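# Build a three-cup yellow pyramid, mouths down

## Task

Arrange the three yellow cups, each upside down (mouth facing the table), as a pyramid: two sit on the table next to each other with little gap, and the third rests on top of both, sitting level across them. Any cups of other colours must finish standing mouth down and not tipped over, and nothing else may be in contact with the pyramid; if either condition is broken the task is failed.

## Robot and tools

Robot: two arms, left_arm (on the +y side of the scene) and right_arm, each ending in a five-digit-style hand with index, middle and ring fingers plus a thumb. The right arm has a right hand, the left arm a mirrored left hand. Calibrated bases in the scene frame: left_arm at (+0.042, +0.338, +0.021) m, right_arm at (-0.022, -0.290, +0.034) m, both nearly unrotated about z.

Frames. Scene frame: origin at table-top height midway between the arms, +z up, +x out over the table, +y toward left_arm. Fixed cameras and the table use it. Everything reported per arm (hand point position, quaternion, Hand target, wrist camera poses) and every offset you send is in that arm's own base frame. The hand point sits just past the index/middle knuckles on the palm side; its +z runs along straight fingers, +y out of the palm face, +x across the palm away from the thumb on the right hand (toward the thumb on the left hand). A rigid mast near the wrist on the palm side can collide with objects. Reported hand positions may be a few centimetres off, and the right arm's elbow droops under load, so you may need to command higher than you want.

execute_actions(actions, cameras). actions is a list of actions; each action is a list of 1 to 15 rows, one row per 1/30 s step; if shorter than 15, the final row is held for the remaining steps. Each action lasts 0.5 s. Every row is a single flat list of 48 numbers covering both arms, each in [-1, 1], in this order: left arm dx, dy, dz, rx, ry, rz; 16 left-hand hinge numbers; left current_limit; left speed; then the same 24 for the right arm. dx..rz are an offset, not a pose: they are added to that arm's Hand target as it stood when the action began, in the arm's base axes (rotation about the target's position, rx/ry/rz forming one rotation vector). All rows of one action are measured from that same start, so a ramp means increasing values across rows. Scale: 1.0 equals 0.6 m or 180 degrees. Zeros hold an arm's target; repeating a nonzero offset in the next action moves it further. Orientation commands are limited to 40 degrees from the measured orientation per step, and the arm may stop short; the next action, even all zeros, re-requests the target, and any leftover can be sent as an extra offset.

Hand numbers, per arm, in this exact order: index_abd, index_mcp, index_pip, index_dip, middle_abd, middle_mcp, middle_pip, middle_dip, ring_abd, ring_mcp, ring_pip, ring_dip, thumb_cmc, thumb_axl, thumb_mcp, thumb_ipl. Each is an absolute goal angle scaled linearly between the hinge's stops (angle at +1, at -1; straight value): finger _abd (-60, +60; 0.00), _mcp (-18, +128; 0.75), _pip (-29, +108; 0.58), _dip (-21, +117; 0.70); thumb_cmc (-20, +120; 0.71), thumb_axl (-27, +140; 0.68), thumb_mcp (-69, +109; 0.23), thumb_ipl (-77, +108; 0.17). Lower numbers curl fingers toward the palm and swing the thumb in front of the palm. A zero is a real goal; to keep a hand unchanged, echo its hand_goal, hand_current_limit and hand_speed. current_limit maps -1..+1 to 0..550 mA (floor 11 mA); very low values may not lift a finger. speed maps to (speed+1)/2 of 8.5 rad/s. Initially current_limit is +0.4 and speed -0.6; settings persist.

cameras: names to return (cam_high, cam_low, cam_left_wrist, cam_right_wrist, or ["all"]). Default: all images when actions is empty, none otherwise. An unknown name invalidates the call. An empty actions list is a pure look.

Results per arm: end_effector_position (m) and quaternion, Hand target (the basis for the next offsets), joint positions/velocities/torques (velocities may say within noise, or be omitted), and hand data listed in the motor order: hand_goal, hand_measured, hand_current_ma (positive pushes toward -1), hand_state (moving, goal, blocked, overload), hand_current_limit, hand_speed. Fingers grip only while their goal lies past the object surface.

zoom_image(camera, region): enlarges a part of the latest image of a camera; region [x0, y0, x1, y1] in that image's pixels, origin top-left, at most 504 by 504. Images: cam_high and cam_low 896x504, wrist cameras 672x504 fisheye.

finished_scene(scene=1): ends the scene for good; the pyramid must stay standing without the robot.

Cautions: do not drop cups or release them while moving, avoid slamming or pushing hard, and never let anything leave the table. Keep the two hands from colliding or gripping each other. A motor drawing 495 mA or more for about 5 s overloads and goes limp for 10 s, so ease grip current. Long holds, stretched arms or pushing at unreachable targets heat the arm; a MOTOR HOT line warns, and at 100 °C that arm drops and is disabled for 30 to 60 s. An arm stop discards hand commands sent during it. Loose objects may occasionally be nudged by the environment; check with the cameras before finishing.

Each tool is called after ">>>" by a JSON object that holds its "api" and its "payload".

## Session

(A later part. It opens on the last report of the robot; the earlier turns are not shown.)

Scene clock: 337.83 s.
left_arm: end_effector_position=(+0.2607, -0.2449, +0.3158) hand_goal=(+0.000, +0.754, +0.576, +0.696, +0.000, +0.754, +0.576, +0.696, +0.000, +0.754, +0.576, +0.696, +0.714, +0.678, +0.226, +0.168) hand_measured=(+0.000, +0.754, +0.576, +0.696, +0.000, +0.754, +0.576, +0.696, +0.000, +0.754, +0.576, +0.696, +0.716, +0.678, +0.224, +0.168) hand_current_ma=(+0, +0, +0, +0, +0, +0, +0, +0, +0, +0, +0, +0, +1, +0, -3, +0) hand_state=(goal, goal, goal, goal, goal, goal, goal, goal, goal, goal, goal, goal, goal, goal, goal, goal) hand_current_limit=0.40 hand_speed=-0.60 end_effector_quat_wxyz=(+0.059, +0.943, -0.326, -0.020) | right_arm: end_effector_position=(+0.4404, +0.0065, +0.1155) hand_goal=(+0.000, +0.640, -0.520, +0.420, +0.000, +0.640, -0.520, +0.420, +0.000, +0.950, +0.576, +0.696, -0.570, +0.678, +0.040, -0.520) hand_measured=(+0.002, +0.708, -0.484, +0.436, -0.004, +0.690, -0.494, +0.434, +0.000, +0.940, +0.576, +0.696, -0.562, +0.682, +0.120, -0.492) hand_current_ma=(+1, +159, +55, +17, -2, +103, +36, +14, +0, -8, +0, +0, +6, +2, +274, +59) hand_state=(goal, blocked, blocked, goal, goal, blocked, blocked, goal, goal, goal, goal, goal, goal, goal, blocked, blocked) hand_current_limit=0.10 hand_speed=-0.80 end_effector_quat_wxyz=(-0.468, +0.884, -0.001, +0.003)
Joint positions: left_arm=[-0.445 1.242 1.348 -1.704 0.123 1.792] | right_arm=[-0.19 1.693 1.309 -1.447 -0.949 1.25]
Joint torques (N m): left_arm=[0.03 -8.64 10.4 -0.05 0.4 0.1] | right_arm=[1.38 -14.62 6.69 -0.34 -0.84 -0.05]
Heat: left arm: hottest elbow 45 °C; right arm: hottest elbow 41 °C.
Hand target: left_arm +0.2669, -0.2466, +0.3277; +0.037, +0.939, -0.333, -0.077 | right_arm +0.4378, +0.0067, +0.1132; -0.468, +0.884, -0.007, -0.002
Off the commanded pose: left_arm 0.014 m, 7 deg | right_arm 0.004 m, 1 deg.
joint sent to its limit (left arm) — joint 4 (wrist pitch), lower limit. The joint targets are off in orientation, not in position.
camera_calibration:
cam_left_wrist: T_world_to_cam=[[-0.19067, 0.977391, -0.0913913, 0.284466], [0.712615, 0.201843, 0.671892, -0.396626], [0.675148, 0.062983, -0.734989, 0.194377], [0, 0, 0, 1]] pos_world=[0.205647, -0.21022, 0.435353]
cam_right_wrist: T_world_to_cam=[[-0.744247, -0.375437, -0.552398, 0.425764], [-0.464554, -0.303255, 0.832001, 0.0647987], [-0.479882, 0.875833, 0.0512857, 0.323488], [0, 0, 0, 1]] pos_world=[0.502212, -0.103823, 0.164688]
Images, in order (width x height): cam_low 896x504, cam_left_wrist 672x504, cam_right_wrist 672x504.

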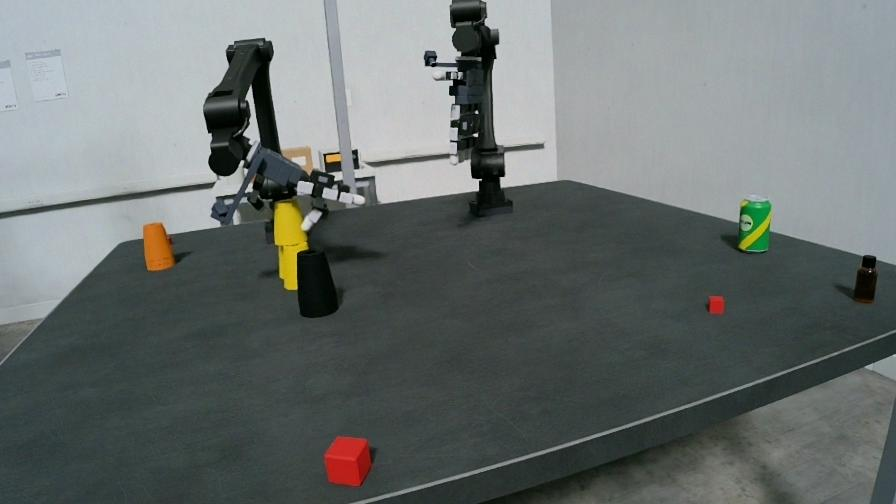

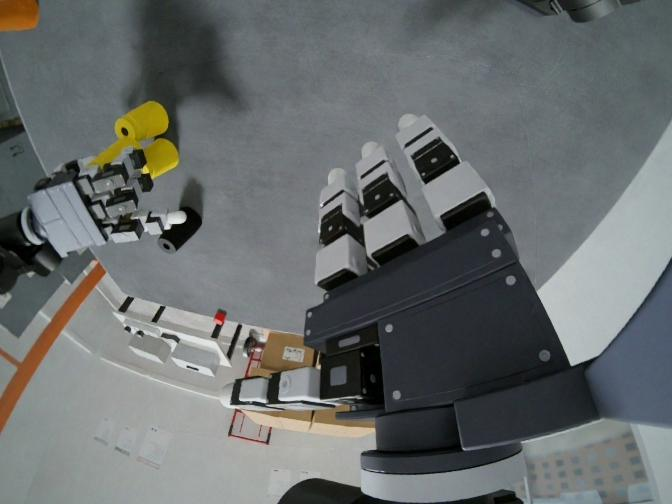

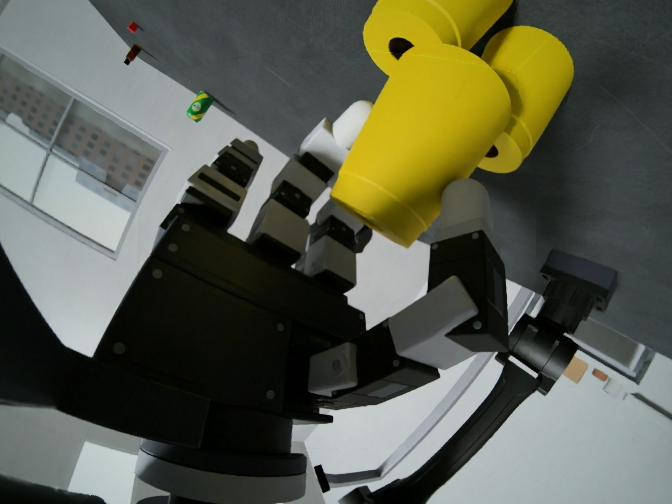

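>>> {"api": "execute_actions", "payload": {"actions": [[[0,0,0,0,0,0,0,0.754,0.576,0.696,0,0.754,0.576,0.696,0,0.754,0.576,0.696,0.714,0.678,0.226,0.168,0.4,-0.6,0,0,0,0,0,0,0,0.72,-0.48,0.44,0,0.7,-0.49,0.44,0,0.95,0.576,0.696,-0.571,0.678,0.135,-0.48,0.1,-0.9]],[[0,0,0,0,0,0,0,0.754,0.576,0.696,0,0.754,0.576,0.696,0,0.754,0.576,0.696,0.714,0.678,0.226,0.168,0.4,-0.6,0,0,0,0,0,0,0,0.77,-0.46,0.46,0,0.76,-0.46,0.46,0,0.95,0.576,0.696,-0.571,0.678,0.19,-0.44,0.1,-0.88]]], "cameras": ["cam_low","cam_right_wrist","cam_left_wrist"]}}

>>> {"api": "zoom_image", "payload": {"camera": "cam_low", "region": [265, 185, 335, 265]}}

>>> {"api": "zoom_image", "payload": {"camera": "cam_right_wrist", "region": [290, 0, 590, 260]}}

Scene clock: 343.33 s.
left_arm: end_effector_position=(+0.2607, -0.2449, +0.3158) hand_goal=(+0.000, +0.754, +0.576, +0.696, +0.000, +0.754, +0.576, +0.696, +0.000, +0.754, +0.576, +0.696, +0.714, +0.678, +0.226, +0.168) hand_measured=(+0.000, +0.754, +0.576, +0.696, +0.000, +0.754, +0.576, +0.696, +0.000, +0.754, +0.576, +0.696, +0.716, +0.678, +0.224, +0.168) hand_current_ma=(+0, +0, +0, +0, +0, +0, +0, +0, +0, +0, +0, +0, +1, +0, -3, +0) hand_state=(goal, goal, goal, goal, goal, goal, goal, goal, goal, goal, goal, goal, goal, goal, goal, goal) hand_current_limit=0.40 hand_speed=-0.60 end_effector_quat_wxyz=(+0.059, +0.943, -0.326, -0.020) | right_arm: end_effector_position=(+0.4404, +0.0065, +0.1155) hand_goal=(+0.000, +0.770, -0.460, +0.460, +0.000, +0.760, -0.460, +0.460, +0.000, +0.950, +0.576, +0.696, -0.570, +0.678, +0.190, -0.440) hand_measured=(+0.002, +0.756, -0.462, +0.458, -0.002, +0.744, -0.462, +0.458, +0.000, +0.940, +0.576, +0.696, -0.568, +0.680, +0.186, -0.442) hand_current_ma=(+1, -16, -1, -1, -1, -18, -1, -1, +0, -8, +0, +0, +1, +1, -3, -1) hand_state=(goal, goal, goal, goal, goal, goal, goal, goal, goal, goal, goal, goal, goal, goal, goal, goal) hand_current_limit=0.10 hand_speed=-0.88 end_effector_quat_wxyz=(-0.468, +0.884, -0.002, +0.003)
Joint positions: left_arm=[-0.445 1.242 1.348 -1.704 0.123 1.792] | right_arm=[-0.19 1.693 1.309 -1.447 -0.949 1.251]
Joint torques (N m): left_arm=[0.09 -8.59 10.37 -0.06 0.4 0.1] | right_arm=[1.44 -14.21 6.64 -0.36 -0.86 -0.06]
Heat: left arm: hottest elbow 45 °C; right arm: hottest elbow 40 °C.
Hand target: left_arm +0.2669, -0.2466, +0.3277; +0.037, +0.939, -0.333, -0.077 | right_arm +0.4378, +0.0067, +0.1132; -0.468, +0.884, -0.007, -0.002
Off the commanded pose: left_arm 0.014 m, 7 deg | right_arm 0.003 m, 1 deg.
joint sent to its limit (left arm) — joint 4 (wrist pitch), lower limit. The joint targets are off in orientation, not in position.
camera_calibration:
cam_left_wrist: T_world_to_cam=[[-0.19067, 0.977391, -0.0913913, 0.284466], [0.712615, 0.201843, 0.671892, -0.396626], [0.675148, 0.062983, -0.734989, 0.194377], [0, 0, 0, 1]] pos_world=[0.205647, -0.21022, 0.435353]
cam_right_wrist: T_world_to_cam=[[-0.744755, -0.375128, -0.551923, 0.425899], [-0.464152, -0.303055, 0.832298, 0.0645227], [-0.479481, 0.876035, 0.0515852, 0.323211], [0, 0, 0, 1]] pos_world=[0.502113, -0.103823, 0.164689]
Images, in order (width x height): cam_low 896x504, cam_left_wrist 672x504, cam_right_wrist 672x504.

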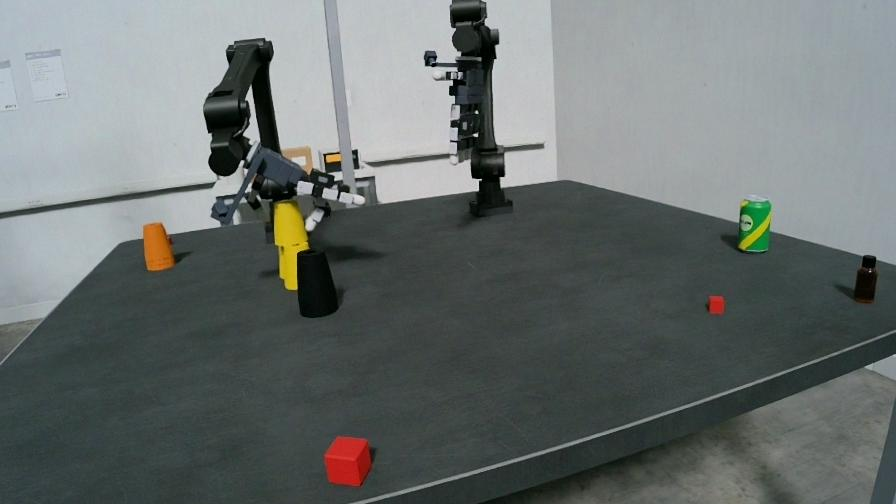

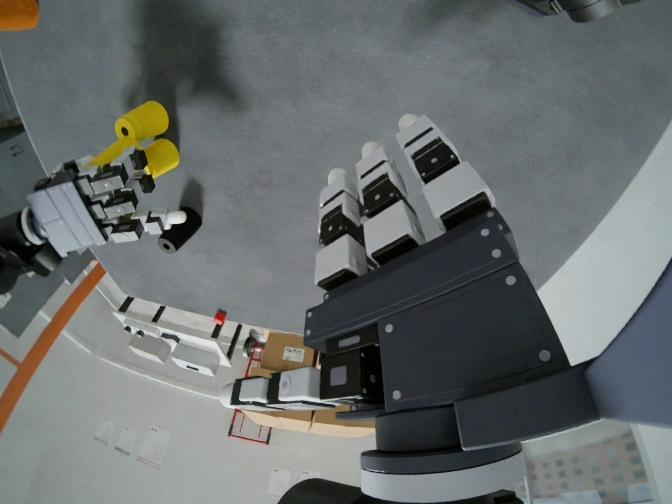

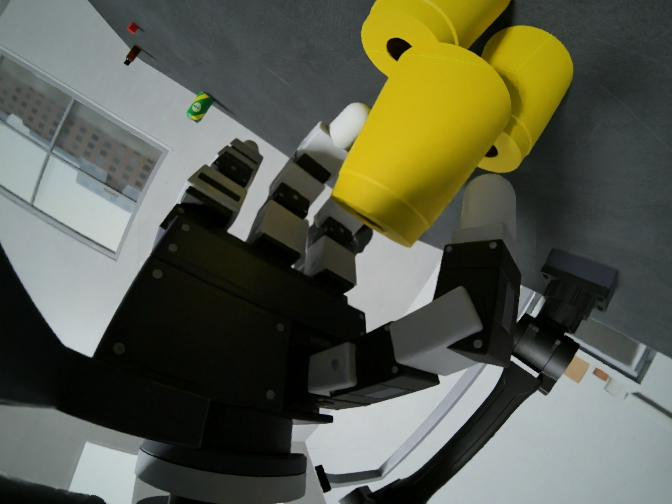

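Scaled by 6.300.

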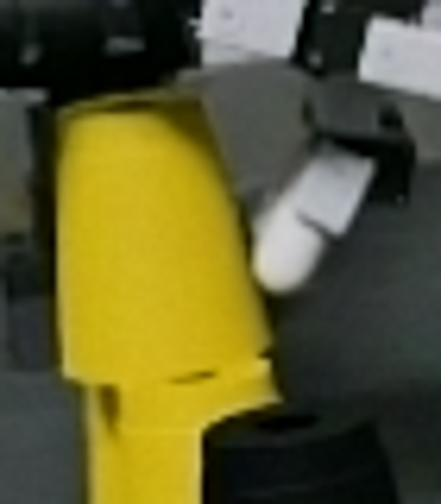

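Scaled by 1.680 from the camera's 672x504 image, which has a finer 960x720 frame.

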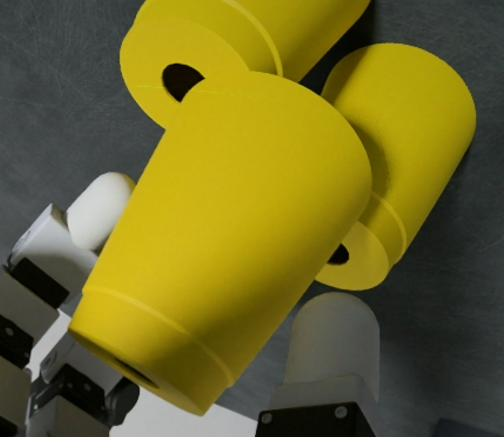

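>>> {"api": "execute_actions", "payload": {"actions": [[[0,0,0,0,0,0,0,0.754,0.576,0.696,0,0.754,0.576,0.696,0,0.754,0.576,0.696,0.714,0.678,0.226,0.168,0.4,-0.6,0,0,0,0,0,0,0,0.863,-0.4,0.5,0,0.863,-0.4,0.5,0,0.95,0.576,0.696,-0.571,0.678,0.28,-0.3,0.1,-0.75]],[[0,0,0,0,0,0,0,0.754,0.576,0.696,0,0.754,0.576,0.696,0,0.754,0.576,0.696,0.714,0.678,0.226,0.168,0.4,-0.6,0.01,0,0.03,0,0,0,0,0.959,-0.3,0.55,0,0.959,-0.3,0.55,0,0.95,0.576,0.696,-0.571,0.678,0.45,-0.1,0.1,-0.65]],[[0,0,0,0,0,0,0,0.754,0.576,0.696,0,0.754,0.576,0.696,0,0.754,0.576,0.696,0.714,0.678,0.226,0.168,0.4,-0.6,0.01,0,0.06,0,0,0,0,0.959,-0.3,0.55,0,0.959,-0.3,0.55,0,0.95,0.576,0.696,-0.571,0.678,0.45,-0.1,0.1,-0.65]]], "cameras": ["cam_low","cam_right_wrist"]}}

Scene clock: 348.00 s.
left_arm: end_effector_position=(+0.2607, -0.2449, +0.3158) hand_goal=(+0.000, +0.754, +0.576, +0.696, +0.000, +0.754, +0.576, +0.696, +0.000, +0.754, +0.576, +0.696, +0.714, +0.678, +0.226, +0.168) hand_measured=(+0.000, +0.754, +0.576, +0.696, +0.000, +0.754, +0.576, +0.696, +0.000, +0.754, +0.576, +0.696, +0.716, +0.678, +0.224, +0.168) hand_current_ma=(+0, +0, +0, +0, +0, +0, +0, +0, +0, +0, +0, +0, +1, +0, -3, +0) hand_state=(goal, goal, goal, goal, goal, goal, goal, goal, goal, goal, goal, goal, goal, goal, goal, goal) hand_current_limit=0.40 hand_speed=-0.60 end_effector_quat_wxyz=(+0.059, +0.943, -0.326, -0.020) | right_arm: end_effector_position=(+0.4351, +0.0074, +0.1433) hand_goal=(+0.000, +0.960, -0.300, +0.550, +0.000, +0.960, -0.300, +0.550, +0.000, +0.950, +0.576, +0.696, -0.570, +0.678, +0.450, -0.100) hand_measured=(+0.002, +0.942, -0.304, +0.548, -0.002, +0.942, -0.304, +0.548, +0.000, +0.940, +0.576, +0.696, -0.568, +0.680, +0.442, -0.102) hand_current_ma=(+1, -20, -2, -1, -1, -23, -2, -1, +0, -8, +0, +0, +0, +1, -8, -2) hand_state=(goal, goal, goal, goal, goal, goal, goal, goal, goal, goal, goal, goal, goal, goal, goal, goal) hand_current_limit=0.10 hand_speed=-0.65 end_effector_quat_wxyz=(-0.472, +0.881, -0.018, -0.024)
Joint positions: left_arm=[-0.445 1.242 1.348 -1.704 0.123 1.792] | right_arm=[-0.19 1.693 1.376 -1.57 -0.948 1.259]
Joint torques (N m): left_arm=[0.09 -8.7 10.4 -0.05 0.4 0.1] | right_arm=[1.61 -16.15 11.92 -0.91 -0.92 -0.05]
Heat: left arm: hottest elbow 46 °C; right arm: hottest elbow 40 °C.
Hand target: left_arm +0.2669, -0.2466, +0.3277; +0.037, +0.939, -0.333, -0.077 | right_arm +0.4497, +0.0067, +0.1672; -0.468, +0.884, -0.007, -0.002
Off the commanded pose: left_arm 0.014 m, 7 deg | right_arm 0.028 m, 3 deg.
joint sent to its limit (left arm) — joint 4 (wrist pitch), lower limit. The joint targets are off in orientation, not in position.
camera_calibration:
cam_right_wrist: T_world_to_cam=[[-0.779111, -0.366861, -0.50833, 0.446308], [-0.413058, -0.309542, 0.856485, 0.0136427], [-0.47156, 0.877267, 0.0896327, 0.309575], [0, 0, 0, 1]] pos_world=[0.499342, -0.103624, 0.187439]
Images, in order (width x height): cam_low 896x504, cam_right_wrist 672x504.

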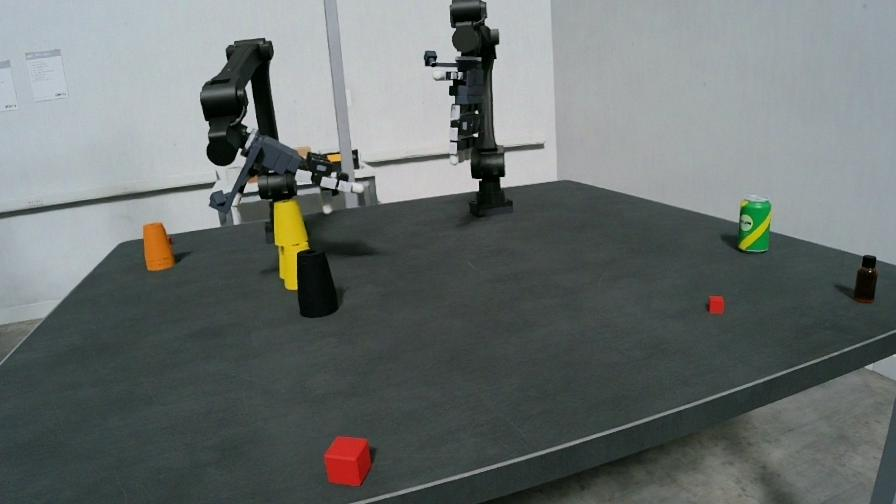

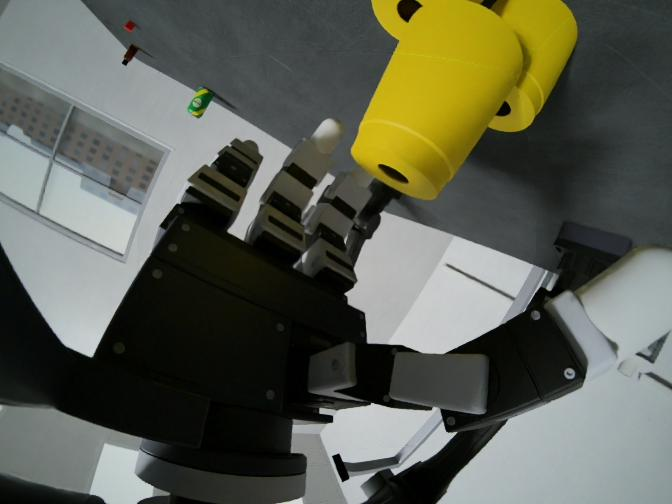

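>>> {"api": "execute_actions", "payload": {"actions": [[[0,0,0,0,0,0,0,0.754,0.576,0.696,0,0.754,0.576,0.696,0,0.754,0.576,0.696,0.714,0.678,0.226,0.168,0.4,-0.6,0,0,0.1,0,0,0,0,0.959,-0.3,0.55,0,0.959,-0.3,0.55,0,0.95,0.576,0.696,-0.571,0.678,0.45,-0.1,0.1,-0.65]],[[0,0,0,0,0,0,0,0.754,0.576,0.696,0,0.754,0.576,0.696,0,0.754,0.576,0.696,0.714,0.678,0.226,0.168,0.4,-0.6,0,0,0.1,0,0,0,0,0.959,-0.3,0.55,0,0.959,-0.3,0.55,0,0.95,0.576,0.696,-0.571,0.678,0.45,-0.1,0.1,-0.65]],[[0,0,0,0,0,0,0,0.754,0.576,0.696,0,0.754,0.576,0.696,0,0.754,0.576,0.696,0.714,0.678,0.226,0.168,0.4,-0.6,-0.05,-0.12,0.02,0,0,0,0,0.959,-0.3,0.55,0,0.959,-0.3,0.55,0,0.95,0.576,0.696,-0.571,0.678,0.45,-0.1,0.1,-0.65]]], "cameras": ["all"]}}

>>> {"api": "zoom_image", "payload": {"camera": "cam_low", "region": [240, 180, 360, 330]}}

>>> {"api": "zoom_image", "payload": {"camera": "cam_high", "region": [440, 110, 560, 220]}}

>>> {"api": "zoom_image", "payload": {"camera": "cam_left_wrist", "region": [50, 80, 210, 220]}}

Scene clock: 353.33 s.
left_arm: end_effector_position=(+0.2607, -0.2449, +0.3158) hand_goal=(+0.000, +0.754, +0.576, +0.696, +0.000, +0.754, +0.576, +0.696, +0.000, +0.754, +0.576, +0.696, +0.714, +0.678, +0.226, +0.168) hand_measured=(+0.000, +0.754, +0.576, +0.696, +0.000, +0.754, +0.576, +0.696, +0.000, +0.754, +0.576, +0.696, +0.716, +0.678, +0.224, +0.168) hand_current_ma=(+0, +0, +0, +0, +0, +0, +0, +0, +0, +0, +0, +0, +1, +0, -3, +0) hand_state=(goal, goal, goal, goal, goal, goal, goal, goal, goal, goal, goal, goal, goal, goal, goal, goal) hand_current_limit=0.40 hand_speed=-0.60 end_effector_quat_wxyz=(+0.059, +0.943, -0.326, -0.020) | right_arm: end_effector_position=(+0.4242, -0.0680, +0.2947) hand_goal=(+0.000, +0.960, -0.300, +0.550, +0.000, +0.960, -0.300, +0.550, +0.000, +0.950, +0.576, +0.696, -0.570, +0.678, +0.450, -0.100) hand_measured=(+0.002, +0.946, -0.302, +0.548, -0.002, +0.944, -0.302, +0.548, +0.000, +0.940, +0.576, +0.696, -0.570, +0.680, +0.442, -0.102) hand_current_ma=(+1, -16, -1, -1, -1, -19, -1, -1, +0, -8, +0, +0, +0, +1, -7, -2) hand_state=(goal, goal, goal, goal, goal, goal, goal, goal, goal, goal, goal, goal, goal, goal, goal, goal) hand_current_limit=0.10 hand_speed=-0.65 end_effector_quat_wxyz=(-0.418, +0.899, -0.071, +0.105)
Joint positions: left_arm=[-0.445 1.242 1.348 -1.704 0.123 1.792] | right_arm=[-0.345 1.475 1.558 -1.678 -0.892 1.372]
Joint torques (N m): left_arm=[0.15 -8.7 10.39 -0.05 0.4 0.09] | right_arm=[2.08 -13.98 7.98 -0.32 -0.86 -0.24]
Heat: left arm: hottest elbow 46 °C; right arm: hottest elbow 40 °C.
Hand target: left_arm +0.2669, -0.2466, +0.3277; +0.037, +0.939, -0.333, -0.077 | right_arm +0.4198, -0.0654, +0.2993; -0.468, +0.884, -0.007, -0.002
Off the commanded pose: left_arm 0.014 m, 7 deg | right_arm 0.007 m, 16 deg.
joint sent to its limit (left arm) — joint 4 (wrist pitch), lower limit. The joint targets are off in orientation, not in position.
joint sent to its limit (right arm) — joint 4 (wrist pitch), lower limit. The joint targets are off in orientation, not in position.
camera_calibration:
cam_left_wrist: T_world_to_cam=[[-0.19067, 0.977391, -0.0913913, 0.284466], [0.712615, 0.201843, 0.671892, -0.396626], [0.675148, 0.062983, -0.734989, 0.194377], [0, 0, 0, 1]] pos_world=[0.205647, -0.21022, 0.435353]
cam_right_wrist: T_world_to_cam=[[-0.747833, -0.269632, -0.606667, 0.509468], [-0.604208, -0.102236, 0.790241, -0.0291244], [-0.275097, 0.957521, -0.0864583, 0.331116], [0, 0, 0, 1]] pos_world=[0.454488, -0.18266, 0.36072]

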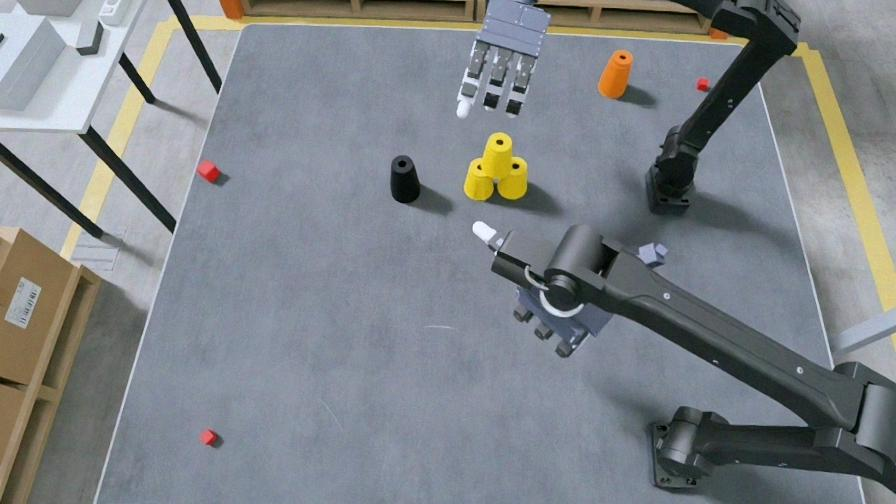

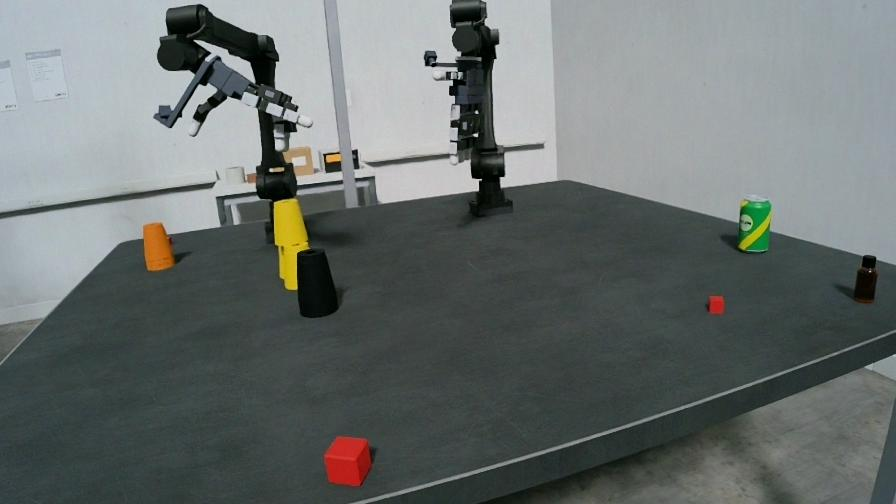

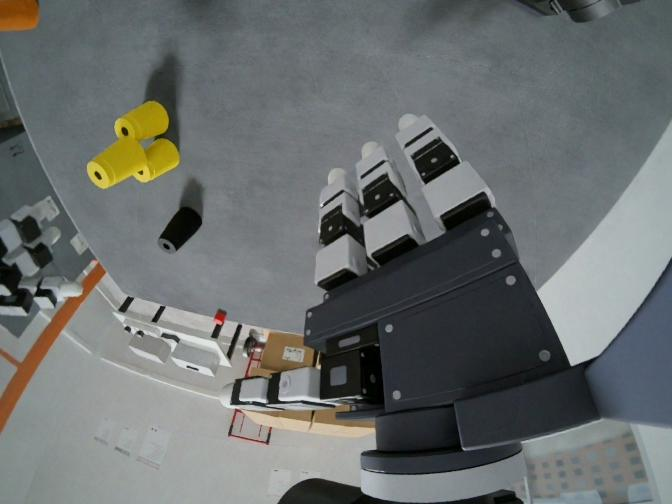

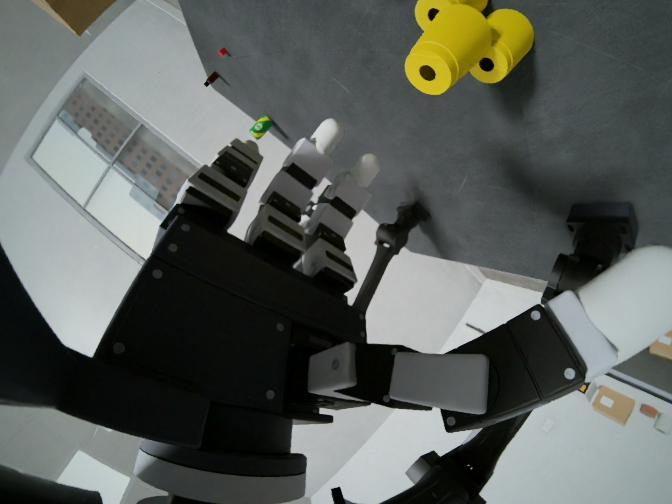

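Scaled by 3.360.

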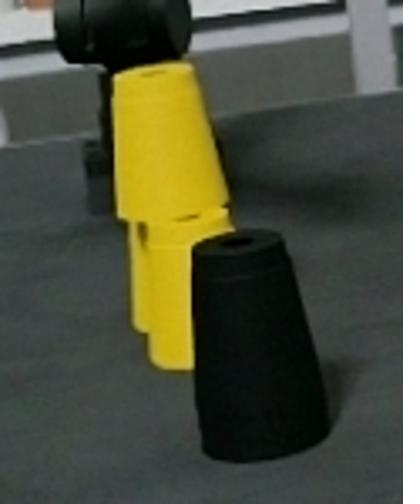

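Scaled by 4.200.

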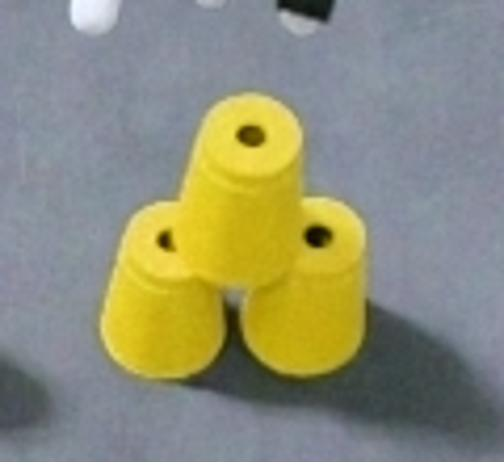

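Scaled by 3.150 from the camera's 672x504 image, which has a finer 960x720 frame.

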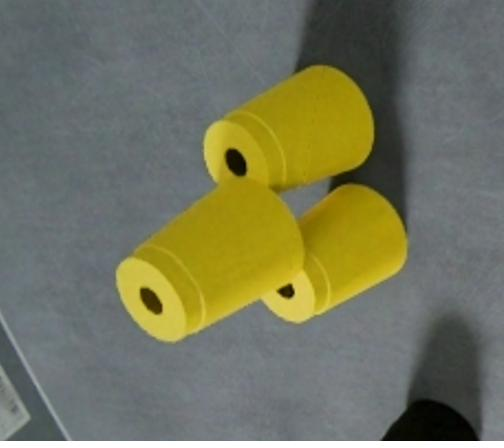

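>>> {"api": "execute_actions", "payload": {"actions": [[[0,0,0,0,0,0,0,0.754,0.576,0.696,0,0.754,0.576,0.696,0,0.754,0.576,0.696,0.714,0.678,0.226,0.168,0.4,-0.6,0.13,0.02,0,0,0,0,0,0.4,0.576,0.696,0,0.97,0.9,0.9,0,0.97,0.9,0.9,-0.571,0.678,0.45,-0.1,0.3,-0.6]],[[0,0,0,0,0,0,0,0.754,0.576,0.696,0,0.754,0.576,0.696,0,0.754,0.576,0.696,0.714,0.678,0.226,0.168,0.4,-0.6,0.13,0.03,-0.05,0,0,0,0,-0.014,0.576,0.696,0,0.97,0.9,0.9,0,0.97,0.9,0.9,-0.571,0.678,0.45,-0.1,0.3,-0.6]],[[0,0,0,0,0,0,0,0.754,0.576,0.696,0,0.754,0.576,0.696,0,0.754,0.576,0.696,0.714,0.678,0.226,0.168,0.4,-0.6,0,0,-0.13,0,0,0,0,-0.014,0.576,0.696,0,0.97,0.9,0.9,0,0.97,0.9,0.9,-0.571,0.678,0.45,-0.1,0.3,-0.6]]], "cameras": ["all"]}}

>>> {"api": "zoom_image", "payload": {"camera": "cam_high", "region": [380, 60, 560, 220]}}

Scene clock: 370.30 s.
left_arm: end_effector_position=(+0.2607, -0.2449, +0.3158) hand_goal=(+0.000, +0.754, +0.576, +0.696, +0.000, +0.754, +0.576, +0.696, +0.000, +0.754, +0.576, +0.696, +0.714, +0.678, +0.226, +0.168) hand_measured=(+0.000, +0.754, +0.576, +0.696, +0.000, +0.754, +0.576, +0.696, +0.000, +0.754, +0.576, +0.696, +0.716, +0.678, +0.224, +0.168) hand_current_ma=(+0, +0, +0, +0, +0, +0, +0, +0, +0, +0, +0, +0, +1, +0, -3, +0) hand_state=(goal, goal, goal, goal, goal, goal, goal, goal, goal, goal, goal, goal, goal, goal, goal, goal) hand_current_limit=0.40 hand_speed=-0.60 end_effector_quat_wxyz=(+0.059, +0.943, -0.326, -0.020) | right_arm: end_effector_position=(+0.5757, -0.0359, +0.1941) hand_goal=(+0.000, -0.014, +0.576, +0.696, +0.000, +0.970, +0.900, +0.900, +0.000, +0.970, +0.900, +0.900, -0.570, +0.678, +0.450, -0.100) hand_measured=(+0.002, -0.012, +0.574, +0.694, -0.002, +0.952, +0.892, +0.896, +0.000, +0.952, +0.894, +0.898, -0.570, +0.680, +0.444, -0.102) hand_current_ma=(+1, +0, -1, -1, +0, -22, -5, -2, +0, -21, -4, -1, +0, +1, -7, -2) hand_state=(goal, goal, goal, goal, goal, goal, goal, goal, goal, goal, goal, goal, goal, goal, goal, goal) hand_current_limit=0.30 hand_speed=-0.60 end_effector_quat_wxyz=(-0.456, +0.889, -0.026, +0.033)
Joint positions: left_arm=[-0.445 1.242 1.348 -1.704 0.123 1.792] | right_arm=[-0.215 1.962 1.919 -1.684 -0.941 1.333]
Joint torques (N m): left_arm=[0.03 -8.64 10.37 -0.03 0.4 0.1] | right_arm=[1.49 -20.48 7.49 -0.34 -0.88 -0.23]
Heat: left arm: hottest elbow 46 °C; right arm: hottest elbow 41 °C.
Hand target: left_arm +0.2669, -0.2466, +0.3277; +0.037, +0.939, -0.333, -0.077 | right_arm +0.5758, -0.0353, +0.1914; -0.468, +0.884, -0.007, -0.002
Off the commanded pose: left_arm 0.014 m, 7 deg | right_arm 0.003 m, 5 deg.
joint sent to its limit (left arm) — joint 4 (wrist pitch), lower limit. The joint targets are off in orientation, not in position.
joint sent to its limit (right arm) — joint 4 (wrist pitch), lower limit. The joint targets are off in orientation, not in position.
camera_calibration:
cam_left_wrist: T_world_to_cam=[[-0.19067, 0.977391, -0.0913913, 0.284466], [0.712615, 0.201843, 0.671892, -0.396626], [0.675148, 0.062983, -0.734989, 0.194377], [0, 0, 0, 1]] pos_world=[0.205647, -0.21022, 0.435353]
cam_right_wrist: T_world_to_cam=[[-0.751982, -0.33621, -0.566998, 0.562643], [-0.510249, -0.247687, 0.823588, 0.0792657], [-0.417337, 0.908633, 0.0147054, 0.393741], [0, 0, 0, 1]] pos_world=[0.627865, -0.148967, 0.247945]

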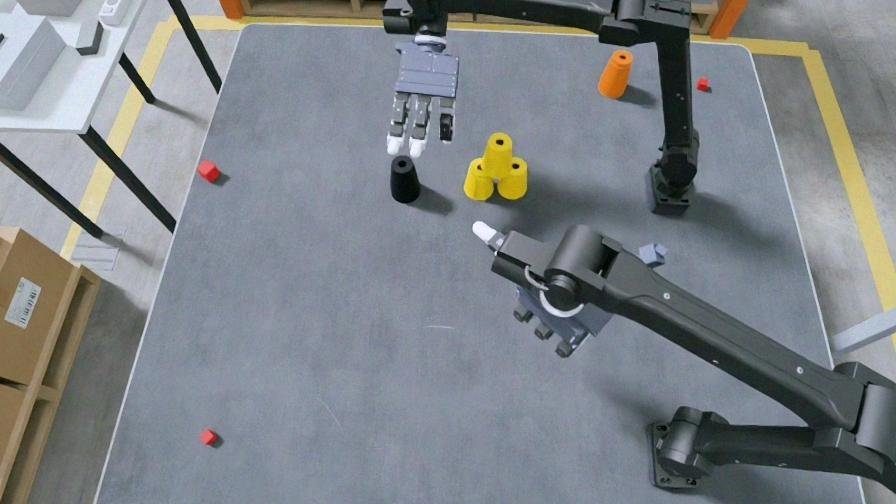

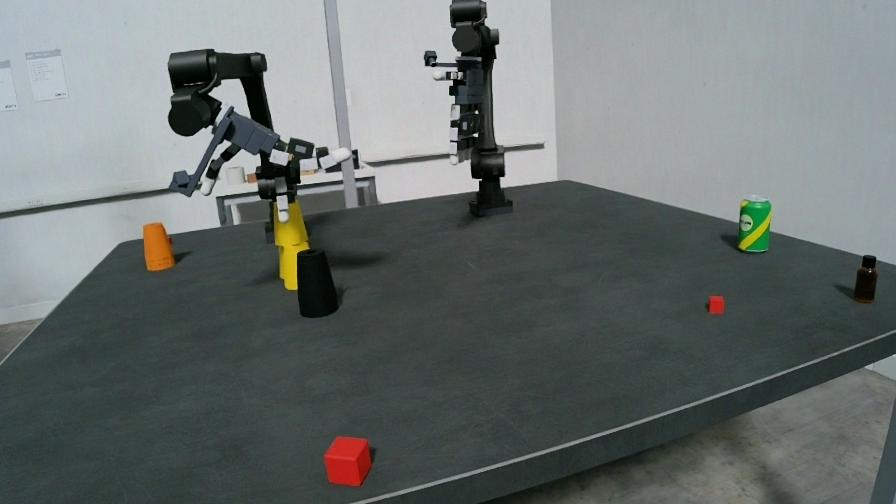

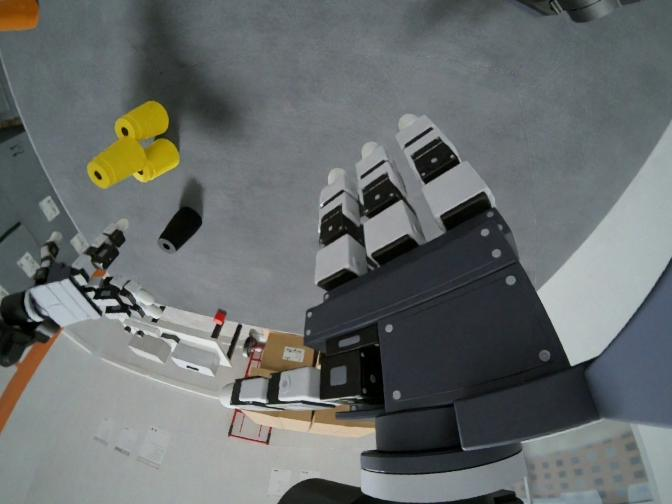

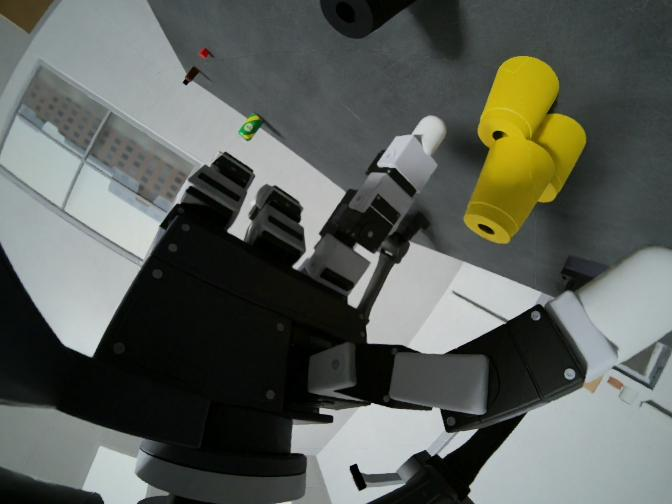

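Scaled by 2.800.

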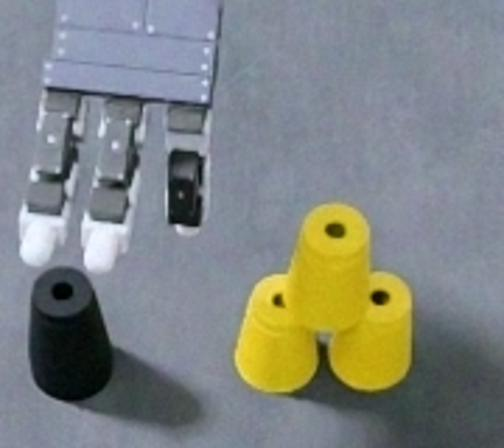

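>>> {"api": "execute_actions", "payload": {"actions": [[[0,0,0,0,0,0,0,0.754,0.576,0.696,0,0.754,0.576,0.696,0,0.754,0.576,0.696,0.714,0.678,0.226,0.168,0.4,-0.6,0,0,-0.1,0,0,0,0,-0.014,0.576,0.696,0,0.97,0.9,0.9,0,0.97,0.9,0.9,-0.571,0.678,0.45,-0.1,0.3,-0.6]],[[0,0,0,0,0,0,0,0.754,0.576,0.696,0,0.754,0.576,0.696,0,0.754,0.576,0.696,0.714,0.678,0.226,0.168,0.4,-0.6,0,0,-0.09,0,0,0,0,-0.014,0.576,0.696,0,0.97,0.9,0.9,0,0.97,0.9,0.9,-0.571,0.678,0.45,-0.1,0.3,-0.6]]], "cameras": ["all"]}}

>>> {"api": "zoom_image", "payload": {"camera": "cam_high", "region": [380, 60, 560, 220]}}

>>> {"api": "zoom_image", "payload": {"camera": "cam_low", "region": [240, 180, 360, 330]}}

Scene clock: 374.63 s.
left_arm: end_effector_position=(+0.2607, -0.2449, +0.3158) hand_goal=(+0.000, +0.754, +0.576, +0.696, +0.000, +0.754, +0.576, +0.696, +0.000, +0.754, +0.576, +0.696, +0.714, +0.678, +0.226, +0.168) hand_measured=(+0.000, +0.754, +0.576, +0.696, +0.000, +0.754, +0.576, +0.696, +0.000, +0.754, +0.576, +0.696, +0.716, +0.678, +0.224, +0.168) hand_current_ma=(+0, +0, +0, +0, +0, +0, +0, +0, +0, +0, +0, +0, +1, +0, -3, +0) hand_state=(goal, goal, goal, goal, goal, goal, goal, goal, goal, goal, goal, goal, goal, goal, goal, goal) hand_current_limit=0.40 hand_speed=-0.60 end_effector_quat_wxyz=(+0.059, +0.943, -0.326, -0.020) | right_arm: end_effector_position=(+0.5730, -0.0350, +0.0824) hand_goal=(+0.000, -0.014, +0.576, +0.696, +0.000, +0.970, +0.900, +0.900, +0.000, +0.970, +0.900, +0.900, -0.570, +0.678, +0.450, -0.100) hand_measured=(+0.002, -0.012, +0.574, +0.694, -0.002, +0.952, +0.892, +0.896, +0.000, +0.952, +0.894, +0.898, -0.570, +0.680, +0.444, -0.102) hand_current_ma=(+1, +0, -1, -1, +0, -22, -5, -2, +0, -21, -4, -1, +0, +1, -7, -2) hand_state=(goal, goal, goal, goal, goal, goal, goal, goal, goal, goal, goal, goal, goal, goal, goal, goal) hand_current_limit=0.30 hand_speed=-0.60 end_effector_quat_wxyz=(-0.468, +0.884, -0.011, -0.005)
Joint positions: left_arm=[-0.445 1.242 1.348 -1.704 0.123 1.792] | right_arm=[-0.215 2.084 1.801 -1.59 -0.942 1.227]
Joint torques (N m): left_arm=[0.15 -8.64 10.4 -0.06 0.4 0.1] | right_arm=[1.32 -19.9 7.21 -0.09 -0.86 -0.23]
Heat: left arm: hottest elbow 46 °C; right arm: hottest elbow 41 °C.
Hand target: left_arm +0.2669, -0.2466, +0.3277; +0.037, +0.939, -0.333, -0.077 | right_arm +0.5757, -0.0353, +0.0772; -0.468, +0.884, -0.007, -0.002
Off the commanded pose: left_arm 0.014 m, 7 deg | right_arm 0.006 m, 1 deg.
joint sent to its limit (left arm) — joint 4 (wrist pitch), lower limit. The joint targets are off in orientation, not in position.
camera_calibration:
cam_left_wrist: T_world_to_cam=[[-0.19067, 0.977391, -0.0913913, 0.284466], [0.712615, 0.201843, 0.671892, -0.396626], [0.675148, 0.062983, -0.734989, 0.194377], [0, 0, 0, 1]] pos_world=[0.205647, -0.21022, 0.435353]
cam_right_wrist: T_world_to_cam=[[-0.76073, -0.367153, -0.535247, 0.498908], [-0.44802, -0.299659, 0.842308, 0.131157], [-0.469647, 0.88057, 0.0634674, 0.418473], [0, 0, 0, 1]] pos_world=[0.63483, -0.146017, 0.130005]

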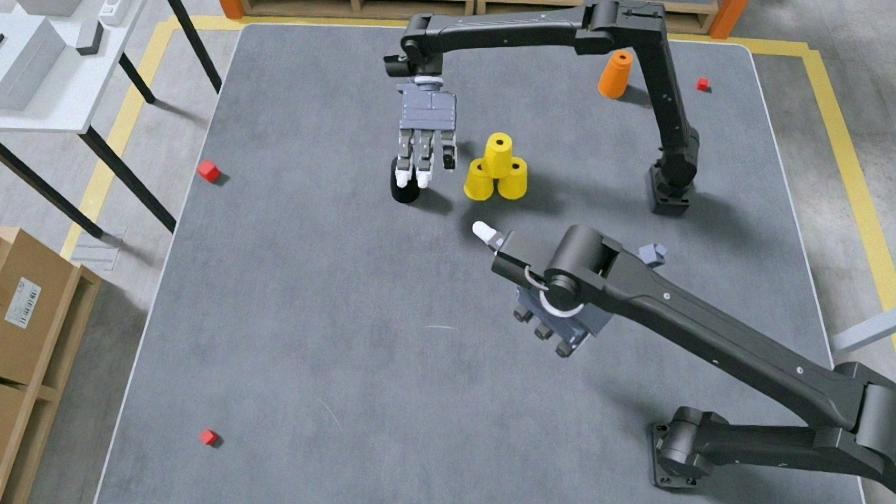

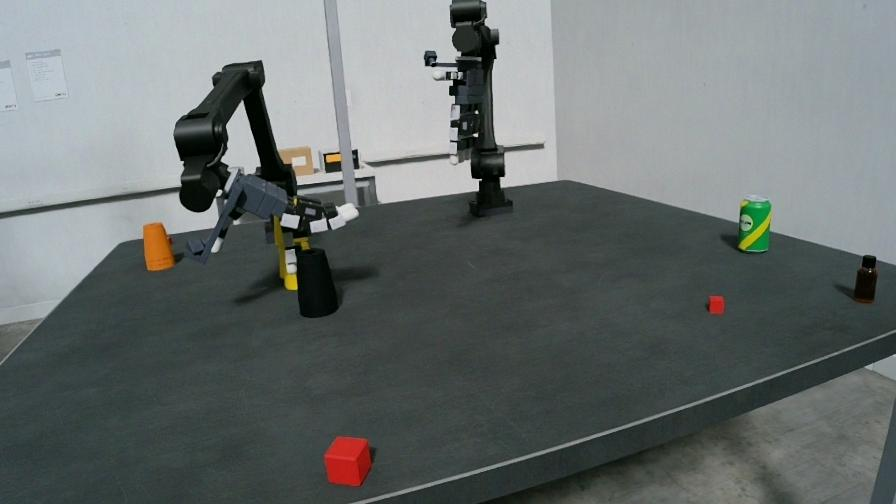

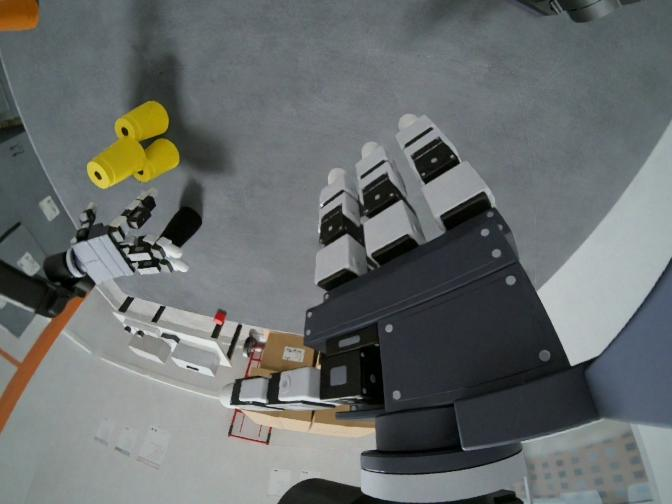

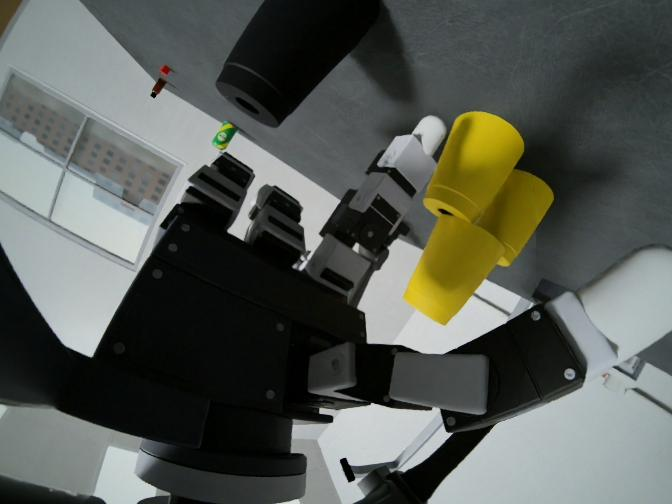

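Scaled by 2.800.

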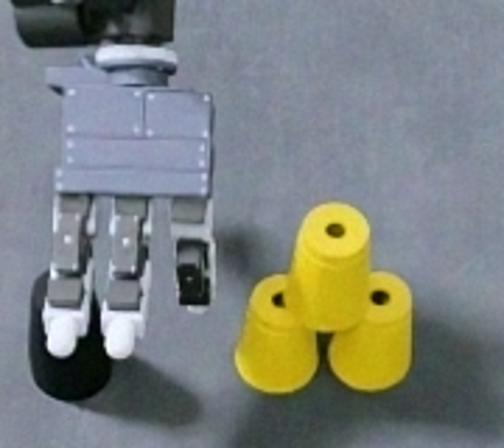

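Scaled by 3.360.

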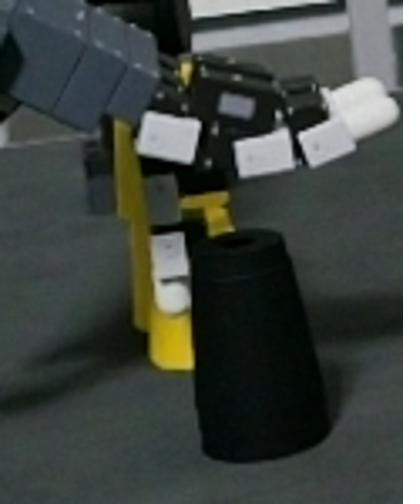

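>>> {"api": "execute_actions", "payload": {"actions": [[[0,0,0,0,0,0,0,0.754,0.576,0.696,0,0.754,0.576,0.696,0,0.754,0.576,0.696,0.714,0.678,0.226,0.168,0.4,-0.6,-0.015,0,-0.035,0,0,0,0,-0.014,0.576,0.696,0,0.97,0.9,0.9,0,0.97,0.9,0.9,-0.571,0.678,0.45,-0.1,0.3,-0.6]]], "cameras": ["cam_high","cam_low","cam_right_wrist"]}}

>>> {"api": "zoom_image", "payload": {"camera": "cam_high", "region": [420, 110, 540, 210]}}

>>> {"api": "zoom_image", "payload": {"camera": "cam_right_wrist", "region": [330, 50, 600, 330]}}

Scene clock: 378.63 s.
left_arm: end_effector_position=(+0.2607, -0.2449, +0.3158) hand_goal=(+0.000, +0.754, +0.576, +0.696, +0.000, +0.754, +0.576, +0.696, +0.000, +0.754, +0.576, +0.696, +0.714, +0.678, +0.226, +0.168) hand_measured=(+0.000, +0.754, +0.576, +0.696, +0.000, +0.754, +0.576, +0.696, +0.000, +0.754, +0.576, +0.696, +0.716, +0.678, +0.224, +0.168) hand_current_ma=(+0, +0, +0, +0, +0, +0, +0, +0, +0, +0, +0, +0, +1, +0, -3, +0) hand_state=(goal, goal, goal, goal, goal, goal, goal, goal, goal, goal, goal, goal, goal, goal, goal, goal) hand_current_limit=0.40 hand_speed=-0.60 end_effector_quat_wxyz=(+0.059, +0.943, -0.326, -0.020) | right_arm: end_effector_position=(+0.5653, -0.0336, +0.0601) hand_goal=(+0.000, -0.014, +0.576, +0.696, +0.000, +0.970, +0.900, +0.900, +0.000, +0.970, +0.900, +0.900, -0.570, +0.678, +0.450, -0.100) hand_measured=(+0.002, -0.012, +0.574, +0.694, -0.002, +0.952, +0.892, +0.896, +0.000, +0.952, +0.894, +0.898, -0.570, +0.680, +0.444, -0.102) hand_current_ma=(+1, +0, -1, -1, +0, -22, -5, -2, +0, -21, -4, -1, +0, +1, -7, -2) hand_state=(goal, goal, goal, goal, goal, goal, goal, goal, goal, goal, goal, goal, goal, goal, goal, goal) hand_current_limit=0.30 hand_speed=-0.60 end_effector_quat_wxyz=(-0.468, +0.884, -0.010, -0.006)
Joint positions: left_arm=[-0.445 1.242 1.348 -1.704 0.123 1.792] | right_arm=[-0.215 2.084 1.74 -1.533 -0.94 1.221]
Joint torques (N m): left_arm=[0.15 -8.64 10.39 -0.08 0.4 0.1] | right_arm=[0.91 -20.48 6.74 -0.05 -0.84 -0.2]
Heat: left arm: hottest elbow 46 °C; right arm: hottest elbow 40 °C.
Hand target: left_arm +0.2669, -0.2466, +0.3277; +0.037, +0.939, -0.333, -0.077 | right_arm +0.5668, -0.0353, +0.0562; -0.468, +0.884, -0.007, -0.002
Off the commanded pose: left_arm 0.014 m, 7 deg | right_arm 0.005 m, 1 deg.
joint sent to its limit (left arm) — joint 4 (wrist pitch), lower limit. The joint targets are off in orientation, not in position.
camera_calibration:
cam_right_wrist: T_world_to_cam=[[-0.759431, -0.370195, -0.534995, 0.480812], [-0.44685, -0.300869, 0.842498, 0.146164], [-0.472852, 0.878882, 0.0630676, 0.416768], [0, 0, 0, 1]] pos_world=[0.627527, -0.144319, 0.107805]
Images, in order (width x height): cam_high 896x504, cam_low 896x504, cam_right_wrist 672x504.

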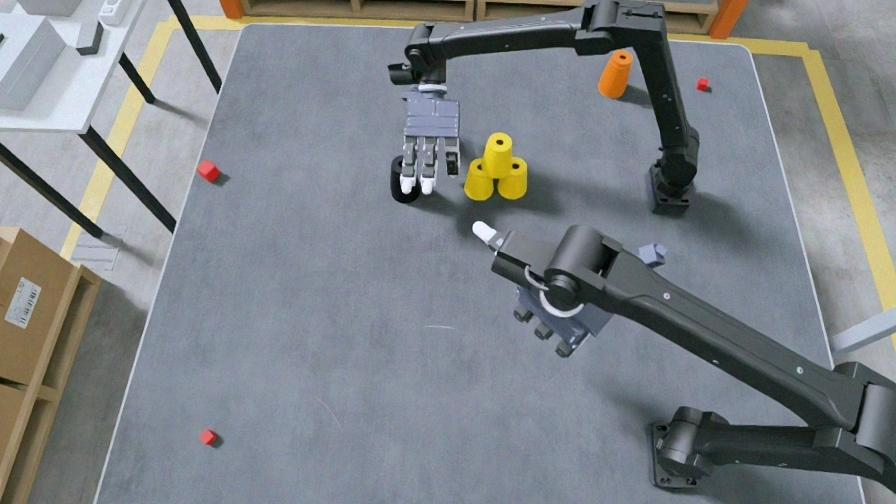

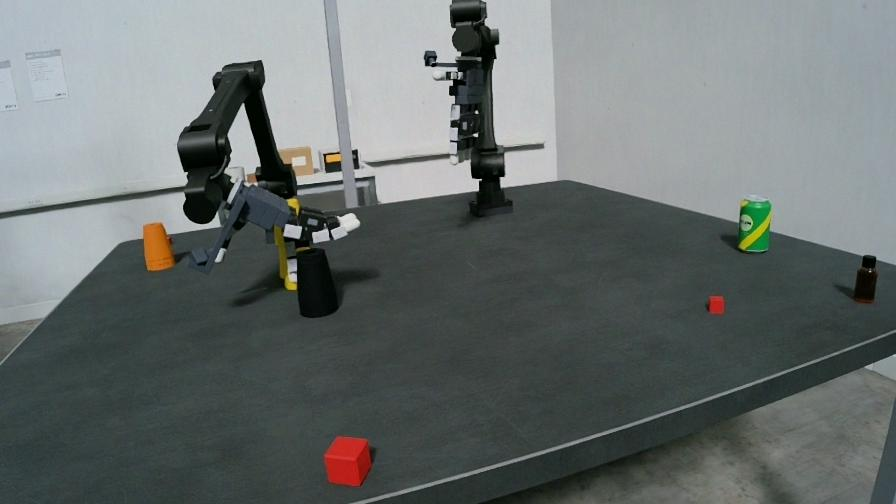

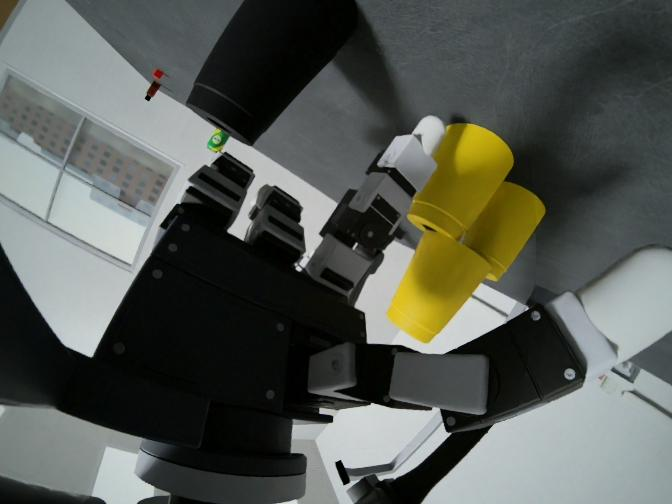

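Scaled by 4.200.

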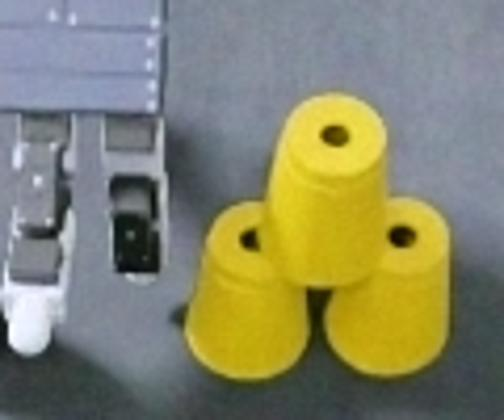

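Scaled by 1.800 from the camera's 672x504 image, which has a finer 960x720 frame.

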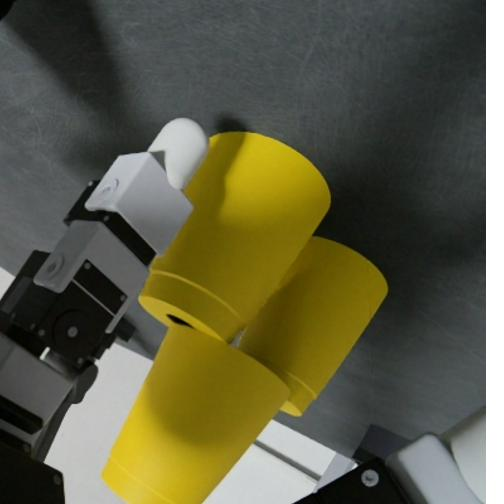

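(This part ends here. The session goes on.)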